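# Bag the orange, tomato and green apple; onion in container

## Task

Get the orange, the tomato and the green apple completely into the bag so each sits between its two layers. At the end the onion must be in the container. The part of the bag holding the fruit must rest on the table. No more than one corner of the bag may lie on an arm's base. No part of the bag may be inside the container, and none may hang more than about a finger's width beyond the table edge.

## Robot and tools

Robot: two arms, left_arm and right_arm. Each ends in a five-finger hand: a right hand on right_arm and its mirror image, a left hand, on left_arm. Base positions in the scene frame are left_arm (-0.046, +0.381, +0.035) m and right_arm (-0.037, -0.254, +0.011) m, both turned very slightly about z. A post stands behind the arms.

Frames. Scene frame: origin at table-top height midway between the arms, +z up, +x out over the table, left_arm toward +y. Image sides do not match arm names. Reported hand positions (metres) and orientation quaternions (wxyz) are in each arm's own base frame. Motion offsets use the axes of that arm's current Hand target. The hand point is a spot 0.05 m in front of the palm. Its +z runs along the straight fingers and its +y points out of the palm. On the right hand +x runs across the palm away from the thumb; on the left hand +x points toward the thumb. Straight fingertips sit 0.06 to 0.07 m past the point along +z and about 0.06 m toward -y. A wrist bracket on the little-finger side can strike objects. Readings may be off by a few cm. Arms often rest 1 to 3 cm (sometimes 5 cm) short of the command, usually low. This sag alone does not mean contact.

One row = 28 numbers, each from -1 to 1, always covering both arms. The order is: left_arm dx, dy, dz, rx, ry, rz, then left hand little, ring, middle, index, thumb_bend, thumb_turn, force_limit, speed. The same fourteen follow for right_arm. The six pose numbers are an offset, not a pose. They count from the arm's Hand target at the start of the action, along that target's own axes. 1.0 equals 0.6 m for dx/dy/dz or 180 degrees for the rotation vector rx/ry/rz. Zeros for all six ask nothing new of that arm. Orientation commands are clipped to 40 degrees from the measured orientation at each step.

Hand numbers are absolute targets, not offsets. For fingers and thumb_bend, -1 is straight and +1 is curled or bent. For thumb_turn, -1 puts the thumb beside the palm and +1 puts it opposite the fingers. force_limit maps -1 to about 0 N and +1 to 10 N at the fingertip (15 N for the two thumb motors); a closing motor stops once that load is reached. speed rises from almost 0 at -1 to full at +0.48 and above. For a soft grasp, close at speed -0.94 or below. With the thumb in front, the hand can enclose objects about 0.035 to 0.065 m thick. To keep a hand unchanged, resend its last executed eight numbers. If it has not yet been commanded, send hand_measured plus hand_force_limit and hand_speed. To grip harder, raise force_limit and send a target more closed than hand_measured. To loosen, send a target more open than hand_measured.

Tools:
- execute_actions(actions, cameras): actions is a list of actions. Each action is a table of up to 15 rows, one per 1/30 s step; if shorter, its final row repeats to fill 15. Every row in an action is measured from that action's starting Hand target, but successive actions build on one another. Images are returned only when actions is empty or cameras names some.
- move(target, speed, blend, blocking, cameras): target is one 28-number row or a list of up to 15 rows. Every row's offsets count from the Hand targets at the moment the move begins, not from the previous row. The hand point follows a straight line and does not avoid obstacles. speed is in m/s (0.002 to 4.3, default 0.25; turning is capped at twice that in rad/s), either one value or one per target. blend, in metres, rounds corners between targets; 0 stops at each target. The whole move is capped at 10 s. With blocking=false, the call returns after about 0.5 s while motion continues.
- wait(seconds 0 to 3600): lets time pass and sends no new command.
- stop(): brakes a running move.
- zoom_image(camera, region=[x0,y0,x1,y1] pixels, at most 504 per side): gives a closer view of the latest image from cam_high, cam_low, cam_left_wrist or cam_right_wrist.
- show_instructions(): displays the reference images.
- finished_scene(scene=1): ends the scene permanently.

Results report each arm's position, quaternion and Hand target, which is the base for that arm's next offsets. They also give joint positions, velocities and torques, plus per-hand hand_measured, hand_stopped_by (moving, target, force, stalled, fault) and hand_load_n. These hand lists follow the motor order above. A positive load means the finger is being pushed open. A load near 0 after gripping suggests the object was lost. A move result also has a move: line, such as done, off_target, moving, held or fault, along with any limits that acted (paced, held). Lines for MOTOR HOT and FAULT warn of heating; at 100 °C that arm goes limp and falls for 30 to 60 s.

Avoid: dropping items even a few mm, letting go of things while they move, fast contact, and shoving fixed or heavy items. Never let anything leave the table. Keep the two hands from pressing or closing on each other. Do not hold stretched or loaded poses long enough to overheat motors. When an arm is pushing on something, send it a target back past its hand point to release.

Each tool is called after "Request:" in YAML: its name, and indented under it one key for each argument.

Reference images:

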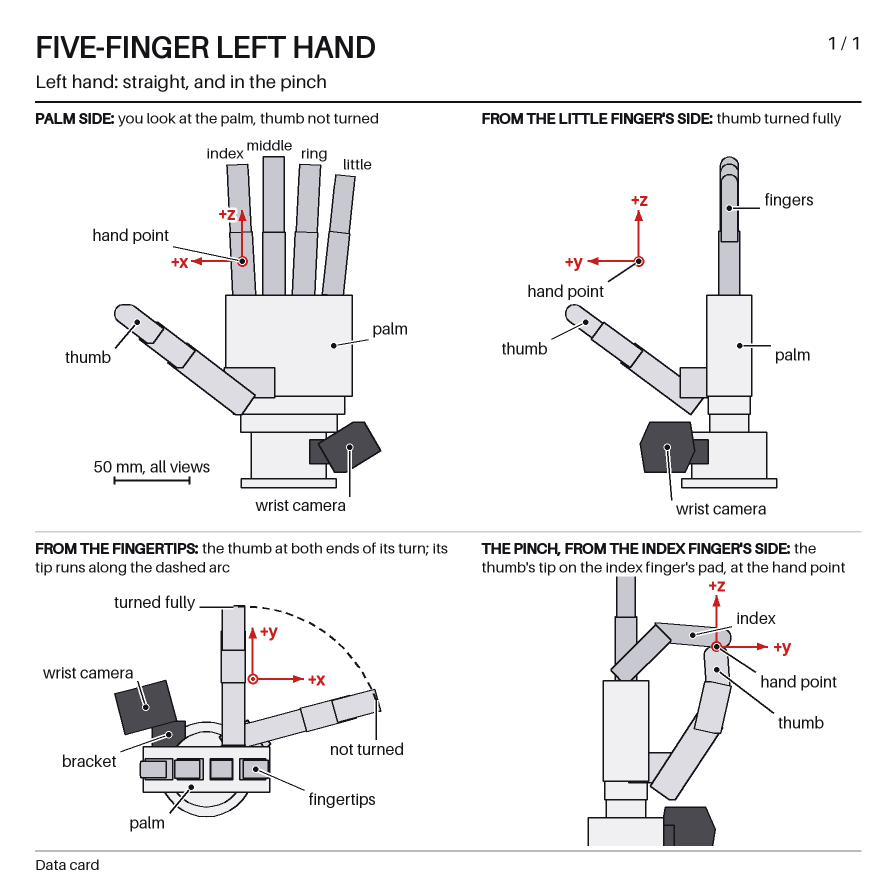

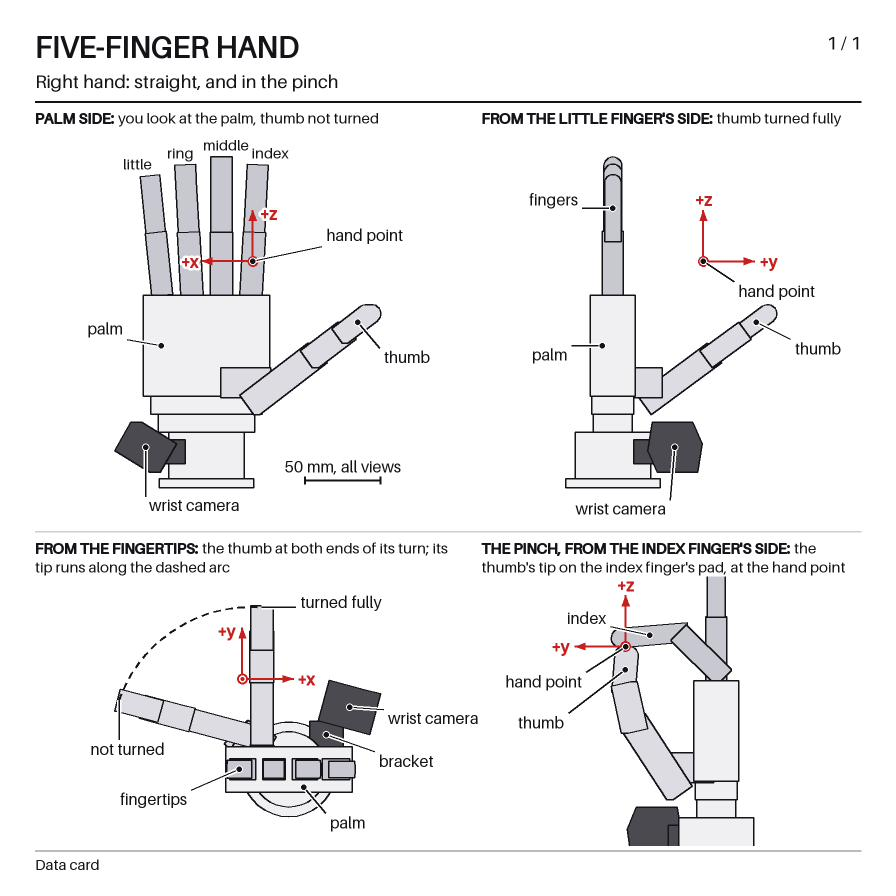

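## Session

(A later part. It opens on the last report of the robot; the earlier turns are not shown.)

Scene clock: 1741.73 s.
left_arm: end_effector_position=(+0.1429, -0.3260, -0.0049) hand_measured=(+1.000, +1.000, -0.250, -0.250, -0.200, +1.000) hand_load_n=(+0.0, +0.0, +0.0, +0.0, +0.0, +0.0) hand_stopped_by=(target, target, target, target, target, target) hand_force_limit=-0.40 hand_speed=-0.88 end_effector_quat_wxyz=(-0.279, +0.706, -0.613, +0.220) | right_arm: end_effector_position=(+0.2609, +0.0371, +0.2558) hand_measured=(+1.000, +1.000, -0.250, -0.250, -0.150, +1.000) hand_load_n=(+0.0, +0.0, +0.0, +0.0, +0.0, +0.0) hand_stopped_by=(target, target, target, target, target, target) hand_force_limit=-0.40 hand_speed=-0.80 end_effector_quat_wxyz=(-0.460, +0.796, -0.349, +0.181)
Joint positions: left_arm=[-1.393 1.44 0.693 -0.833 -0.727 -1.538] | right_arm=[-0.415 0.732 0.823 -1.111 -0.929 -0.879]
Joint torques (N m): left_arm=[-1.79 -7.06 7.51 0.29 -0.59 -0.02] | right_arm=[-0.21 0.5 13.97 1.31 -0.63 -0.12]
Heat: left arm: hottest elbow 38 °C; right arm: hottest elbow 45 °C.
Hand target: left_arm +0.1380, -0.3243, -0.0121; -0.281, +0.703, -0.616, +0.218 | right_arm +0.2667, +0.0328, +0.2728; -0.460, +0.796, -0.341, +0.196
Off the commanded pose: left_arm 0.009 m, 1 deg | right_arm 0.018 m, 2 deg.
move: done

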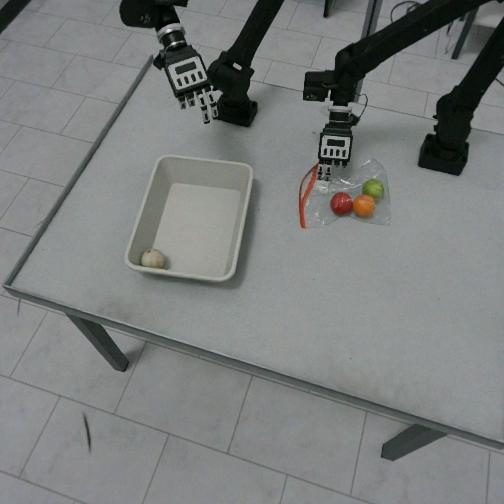

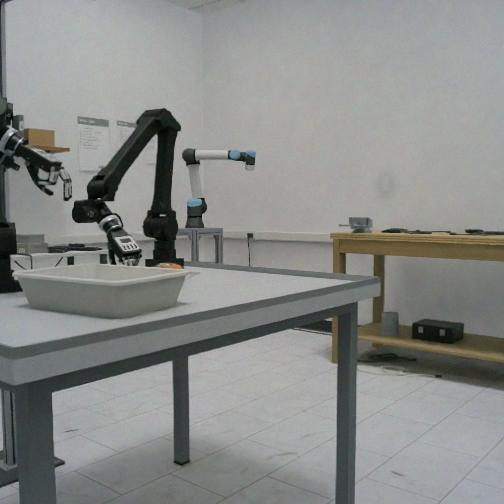

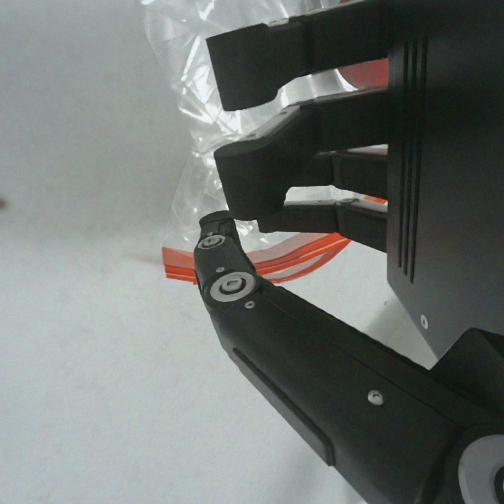

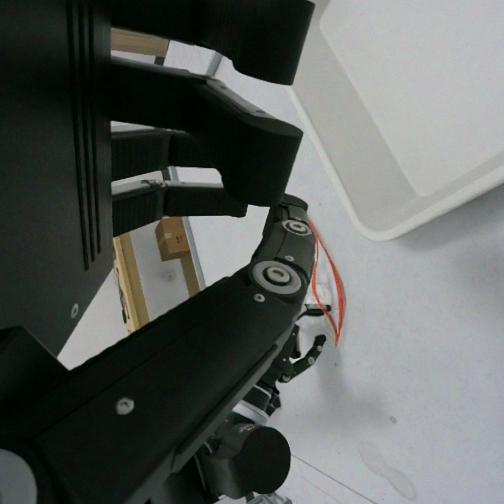

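Request:
move:
  target: [0,0,-0.05,0,0,0,1,1,-0.25,-0.25,-0.2,1,-0.4,-0.88, 0,0,0,0,0,0,1,1,-0.25,-0.25,-0.15,1,-0.4,-0.8]
  speed: 0.03
  cameras: ["all"]

Request:
zoom_image:
  camera: "cam_high"
  region: [260, 110, 420, 230]

Request:
zoom_image:
  camera: "cam_left_wrist"
  region: [100, 100, 400, 400]

Scene clock: 1744.83 s.
left_arm: end_effector_position=(+0.1214, -0.3117, -0.0014) hand_measured=(+1.000, +1.000, -0.250, -0.250, -0.200, +1.000) hand_load_n=(+0.0, +0.0, +0.0, +0.0, +0.0, +0.0) hand_stopped_by=(target, target, target, target, target, target) hand_force_limit=-0.40 hand_speed=-0.88 end_effector_quat_wxyz=(-0.294, +0.699, -0.618, +0.205) | right_arm: end_effector_position=(+0.2609, +0.0371, +0.2558) hand_measured=(+1.000, +1.000, -0.250, -0.250, -0.150, +1.000) hand_load_n=(+0.0, +0.0, +0.0, +0.0, +0.0, +0.0) hand_stopped_by=(target, target, target, target, target, target) hand_force_limit=-0.40 hand_speed=-0.80 end_effector_quat_wxyz=(-0.460, +0.796, -0.349, +0.181)
Joint positions: left_arm=[-1.456 1.428 0.693 -0.946 -0.727 -1.621] | right_arm=[-0.415 0.732 0.823 -1.111 -0.929 -0.879]
Joint torques (N m): left_arm=[-1.67 -8.7 10.84 -0.68 -0.45 -0.03] | right_arm=[-0.21 0.5 13.96 1.31 -0.62 -0.12]
Heat: left arm: hottest elbow 38 °C; right arm: hottest elbow 45 °C.
Hand target: left_arm +0.1185, -0.3281, +0.0103; -0.281, +0.703, -0.616, +0.218 | right_arm +0.2667, +0.0328, +0.2728; -0.460, +0.796, -0.341, +0.196
Off the commanded pose: left_arm 0.020 m, 2 deg | right_arm 0.018 m, 2 deg.
move: off_target (left_arm)

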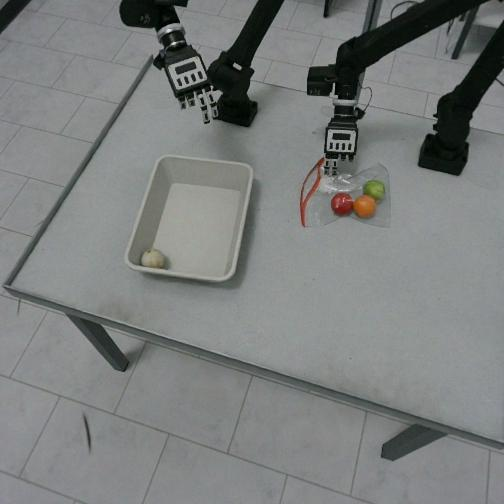

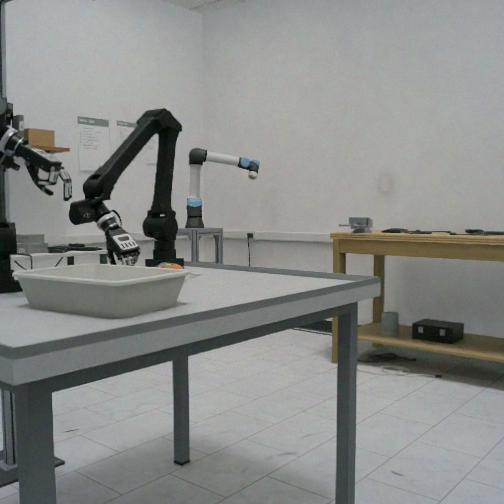

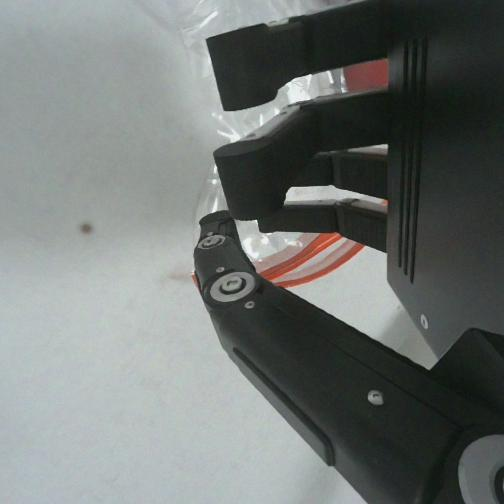

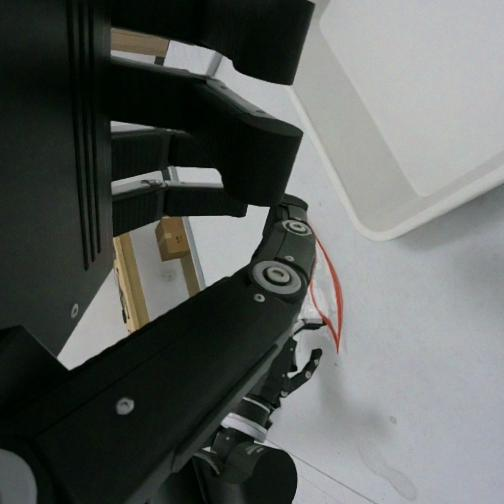

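Scaled by 3.150.

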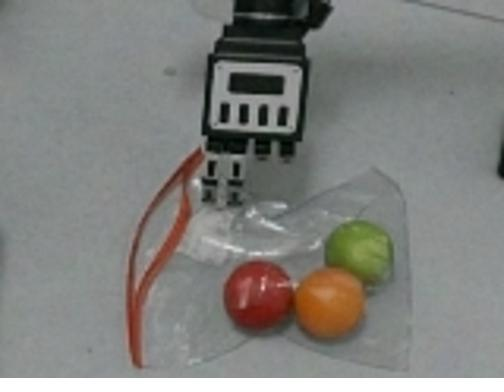

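Scaled by 1.680.

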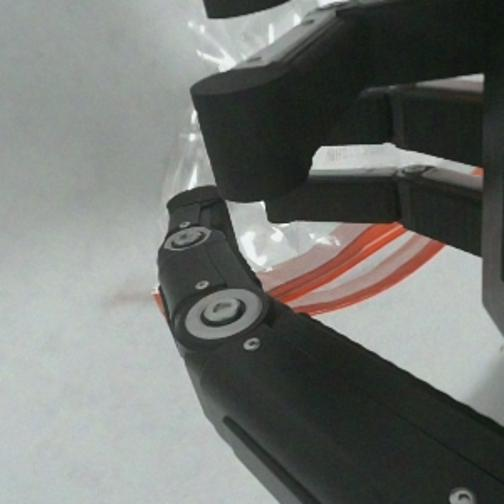

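Request:
move:
  target: [-0.004,-0.0665,-0.0746,0,0,0,1,1,-0.25,-0.25,-0.2,1,-0.4,-0.88, 0,0,0,0,0,0,1,1,-0.25,-0.25,-0.15,1,-0.4,-0.8]
  speed: 0.04
  cameras: ["all"]

Request:
zoom_image:
  camera: "cam_high"
  region: [260, 110, 420, 230]

Request:
zoom_image:
  camera: "cam_left_wrist"
  region: [100, 100, 400, 400]

Scene clock: 1747.77 s.
left_arm: end_effector_position=(+0.1210, -0.3081, +0.0537) hand_measured=(+1.000, +1.000, -0.250, -0.250, -0.200, +1.000) hand_load_n=(+0.0, +0.0, +0.0, +0.0, +0.0, +0.0) hand_stopped_by=(target, target, target, target, target, target) hand_force_limit=-0.40 hand_speed=-0.88 end_effector_quat_wxyz=(-0.298, +0.698, -0.619, +0.201) | right_arm: end_effector_position=(+0.2609, +0.0371, +0.2558) hand_measured=(+1.000, +1.000, -0.250, -0.250, -0.150, +1.000) hand_load_n=(+0.0, +0.0, +0.0, +0.0, +0.0, +0.0) hand_stopped_by=(target, target, target, target, target, target) hand_force_limit=-0.40 hand_speed=-0.80 end_effector_quat_wxyz=(-0.460, +0.796, -0.349, +0.181)
Joint positions: left_arm=[-1.456 1.317 0.765 -1.14 -0.727 -1.621] | right_arm=[-0.415 0.732 0.823 -1.111 -0.929 -0.879]
Joint torques (N m): left_arm=[-1.73 -7.94 13.08 -0.76 -0.45 -0.02] | right_arm=[-0.26 0.5 13.96 1.32 -0.62 -0.12]
Heat: left arm: hottest elbow 38 °C; right arm: hottest elbow 45 °C.
Hand target: left_arm +0.1185, -0.3281, +0.0704; -0.281, +0.703, -0.616, +0.218 | right_arm +0.2667, +0.0328, +0.2728; -0.460, +0.796, -0.341, +0.196
Off the commanded pose: left_arm 0.026 m, 3 deg | right_arm 0.018 m, 2 deg.
move: off_target (left_arm)

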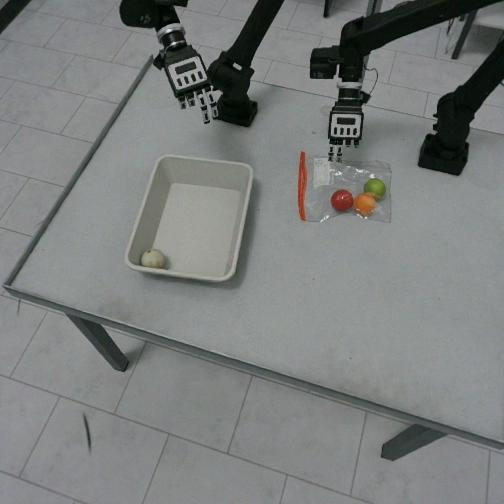

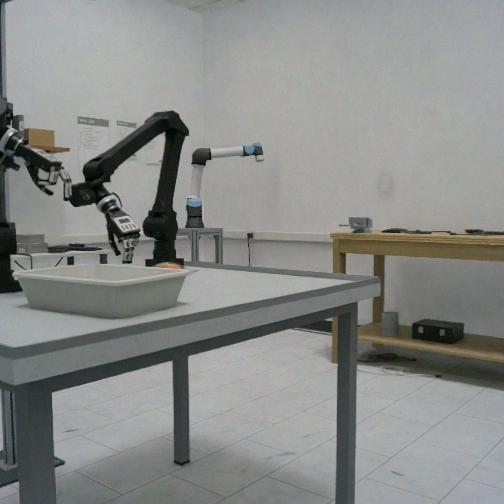

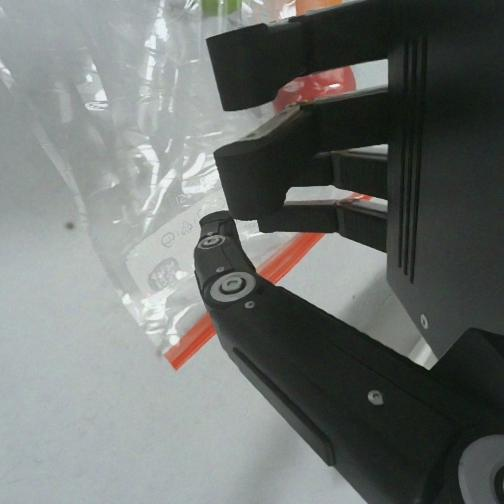

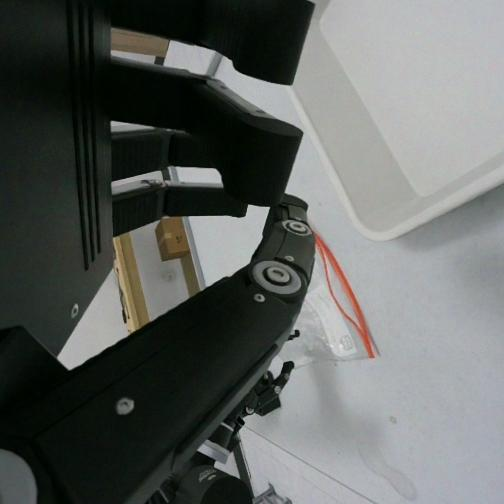

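Scaled by 3.150.

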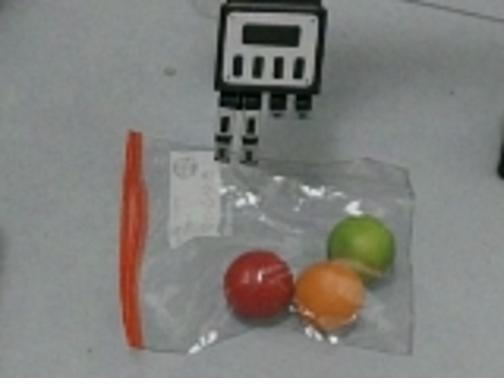

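Scaled by 1.680.

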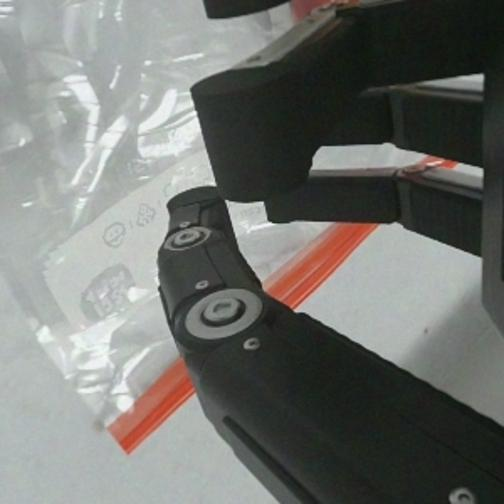

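Request:
move:
  target: [-0.0079,-0.133,-0.1492,0,0,0,1,1,-0.25,-0.25,-0.2,1,-0.4,-0.88, 0,0,0,0,0,0,1,1,-0.25,-0.25,-0.15,1,-0.4,-0.8]
  speed: 0.1
  cameras: ["all"]

Request:
zoom_image:
  camera: "cam_high"
  region: [110, 110, 420, 300]

Request:
zoom_image:
  camera: "cam_high"
  region: [280, 130, 410, 240]

Request:
zoom_image:
  camera: "cam_left_wrist"
  region: [0, 0, 400, 400]

Request:
zoom_image:
  camera: "cam_low"
  region: [0, 200, 220, 330]

Scene clock: 1750.27 s.
left_arm: end_effector_position=(+0.1216, -0.3137, +0.1718) hand_measured=(+1.000, +1.000, -0.250, -0.250, -0.200, +1.000) hand_load_n=(+0.0, +0.0, +0.0, +0.0, +0.0, +0.0) hand_stopped_by=(target, target, target, target, target, target) hand_force_limit=-0.40 hand_speed=-0.88 end_effector_quat_wxyz=(-0.297, +0.698, -0.619, +0.202) | right_arm: end_effector_position=(+0.2609, +0.0371, +0.2558) hand_measured=(+1.000, +1.000, -0.250, -0.250, -0.150, +1.000) hand_load_n=(+0.0, +0.0, +0.0, -0.5, +0.0, +0.0) hand_stopped_by=(target, target, target, target, target, target) hand_force_limit=-0.40 hand_speed=-0.80 end_effector_quat_wxyz=(-0.460, +0.796, -0.349, +0.181)
Joint positions: left_arm=[-1.456 1.202 1.001 -1.49 -0.726 -1.621] | right_arm=[-0.415 0.732 0.823 -1.111 -0.929 -0.879]
Joint torques (N m): left_arm=[-1.67 -7.24 14.64 -0.7 -0.47 -0.01] | right_arm=[-0.21 0.56 13.96 1.31 -0.63 -0.12]
Heat: left arm: hottest elbow 38 °C; right arm: hottest elbow 45 °C.
Hand target: left_arm +0.1186, -0.3280, +0.1904; -0.281, +0.703, -0.616, +0.218 | right_arm +0.2667, +0.0328, +0.2728; -0.460, +0.796, -0.341, +0.196
Off the commanded pose: left_arm 0.024 m, 3 deg | right_arm 0.018 m, 2 deg.
move: off_target (left_arm)

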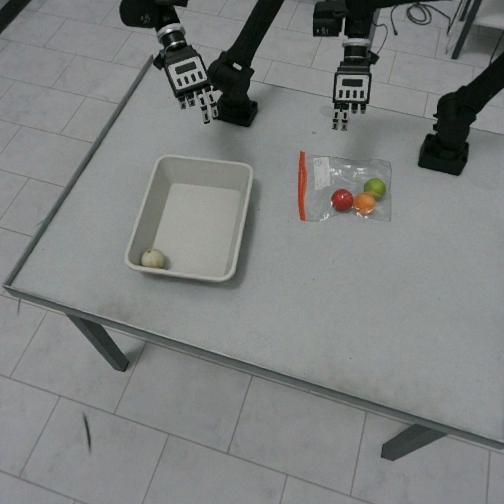

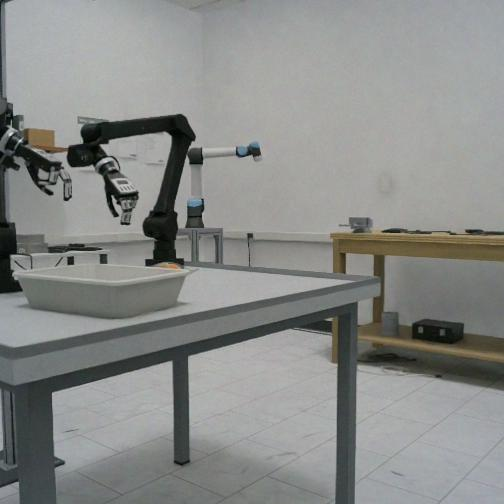

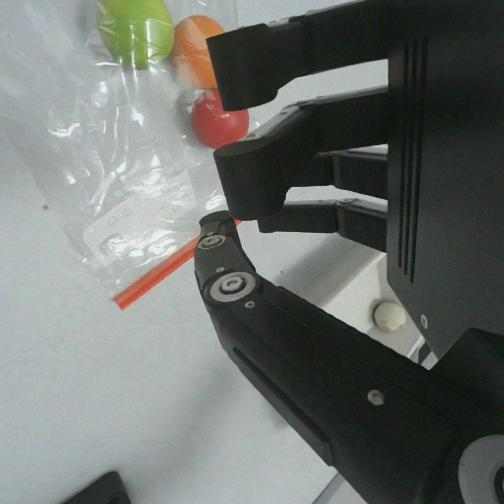

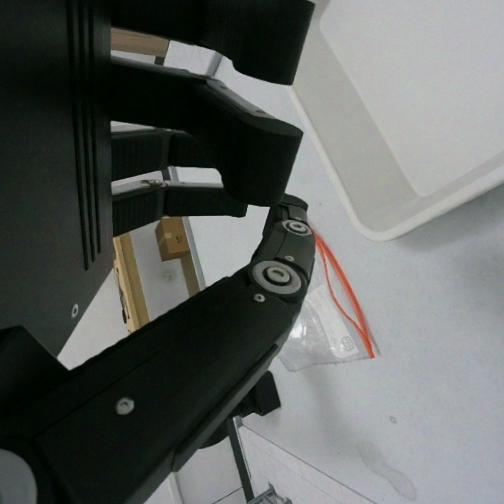

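Scaled by 1.626.

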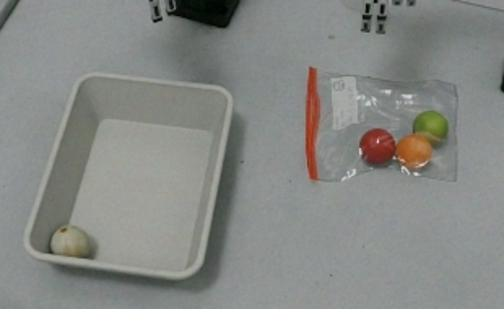

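Scaled by 3.877.

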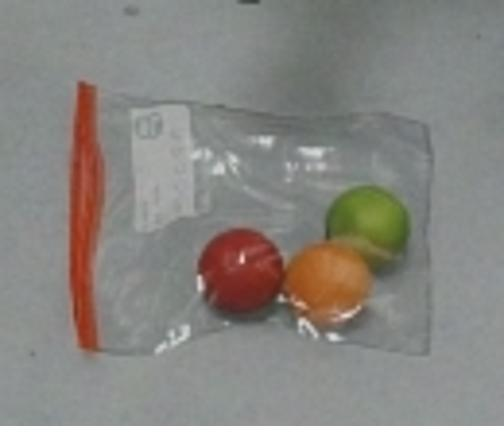

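Scaled by 1.260.

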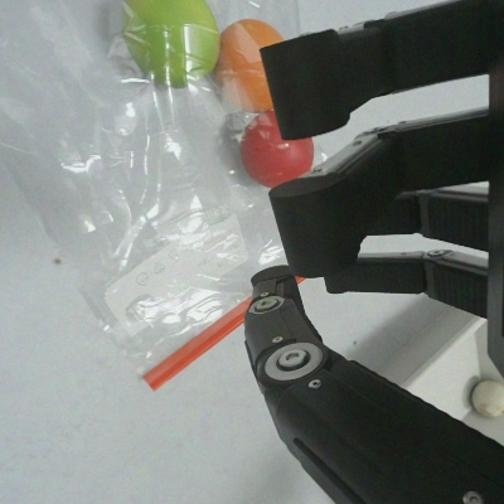

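Scaled by 2.291.

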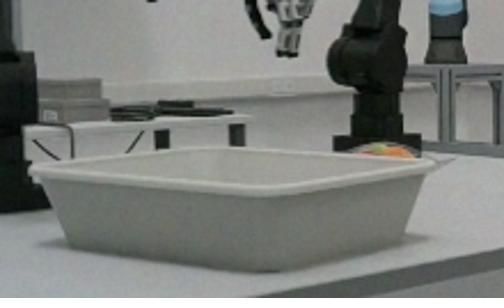

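Request:
wait:
  seconds: 2
  cameras: ["cam_high"]

Request:
zoom_image:
  camera: "cam_high"
  region: [280, 130, 410, 240]

Scene clock: 1752.77 s.
left_arm: end_effector_position=(+0.1216, -0.3137, +0.1718) hand_measured=(+1.000, +1.000, -0.250, -0.250, -0.200, +1.000) hand_load_n=(+0.0, +0.0, +0.0, +0.0, +0.0, +0.0) hand_stopped_by=(target, target, target, target, target, target) hand_force_limit=-0.40 hand_speed=-0.88 end_effector_quat_wxyz=(-0.297, +0.698, -0.619, +0.202) | right_arm: end_effector_position=(+0.2609, +0.0371, +0.2558) hand_measured=(+1.000, +1.000, -0.250, -0.250, -0.150, +1.000) hand_load_n=(+0.0, +0.0, +0.0, +0.0, +0.5, +0.0) hand_stopped_by=(target, target, target, target, target, target) hand_force_limit=-0.40 hand_speed=-0.80 end_effector_quat_wxyz=(-0.460, +0.796, -0.349, +0.181)
Joint positions: left_arm=[-1.456 1.202 1.001 -1.49 -0.726 -1.621] | right_arm=[-0.415 0.732 0.823 -1.111 -0.929 -0.879]
Joint torques (N m): left_arm=[-1.67 -7.3 14.52 -0.72 -0.47 -0.02] | right_arm=[-0.21 0.56 13.96 1.31 -0.62 -0.12]
Heat: left arm: hottest elbow 38 °C; right arm: hottest elbow 45 °C.
Hand target: left_arm +0.1186, -0.3280, +0.1904; -0.281, +0.703, -0.616, +0.218 | right_arm +0.2667, +0.0328, +0.2728; -0.460, +0.796, -0.341, +0.196
Off the commanded pose: left_arm 0.024 m, 3 deg | right_arm 0.018 m, 2 deg.
wait: 2.00 s; at rest from the start

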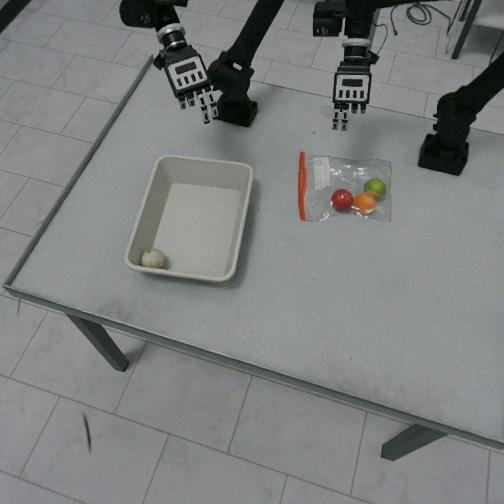

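Scaled by 3.877.

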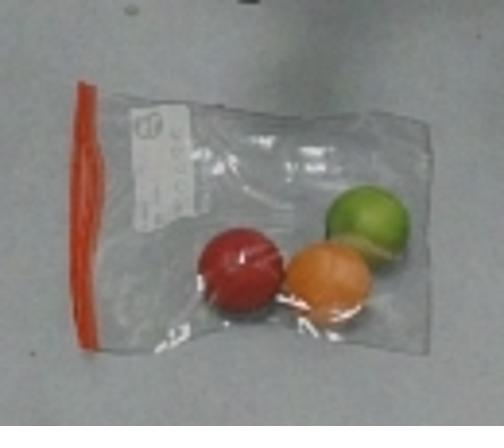

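Request:
finished_scene:

The scene is finished: the task was done.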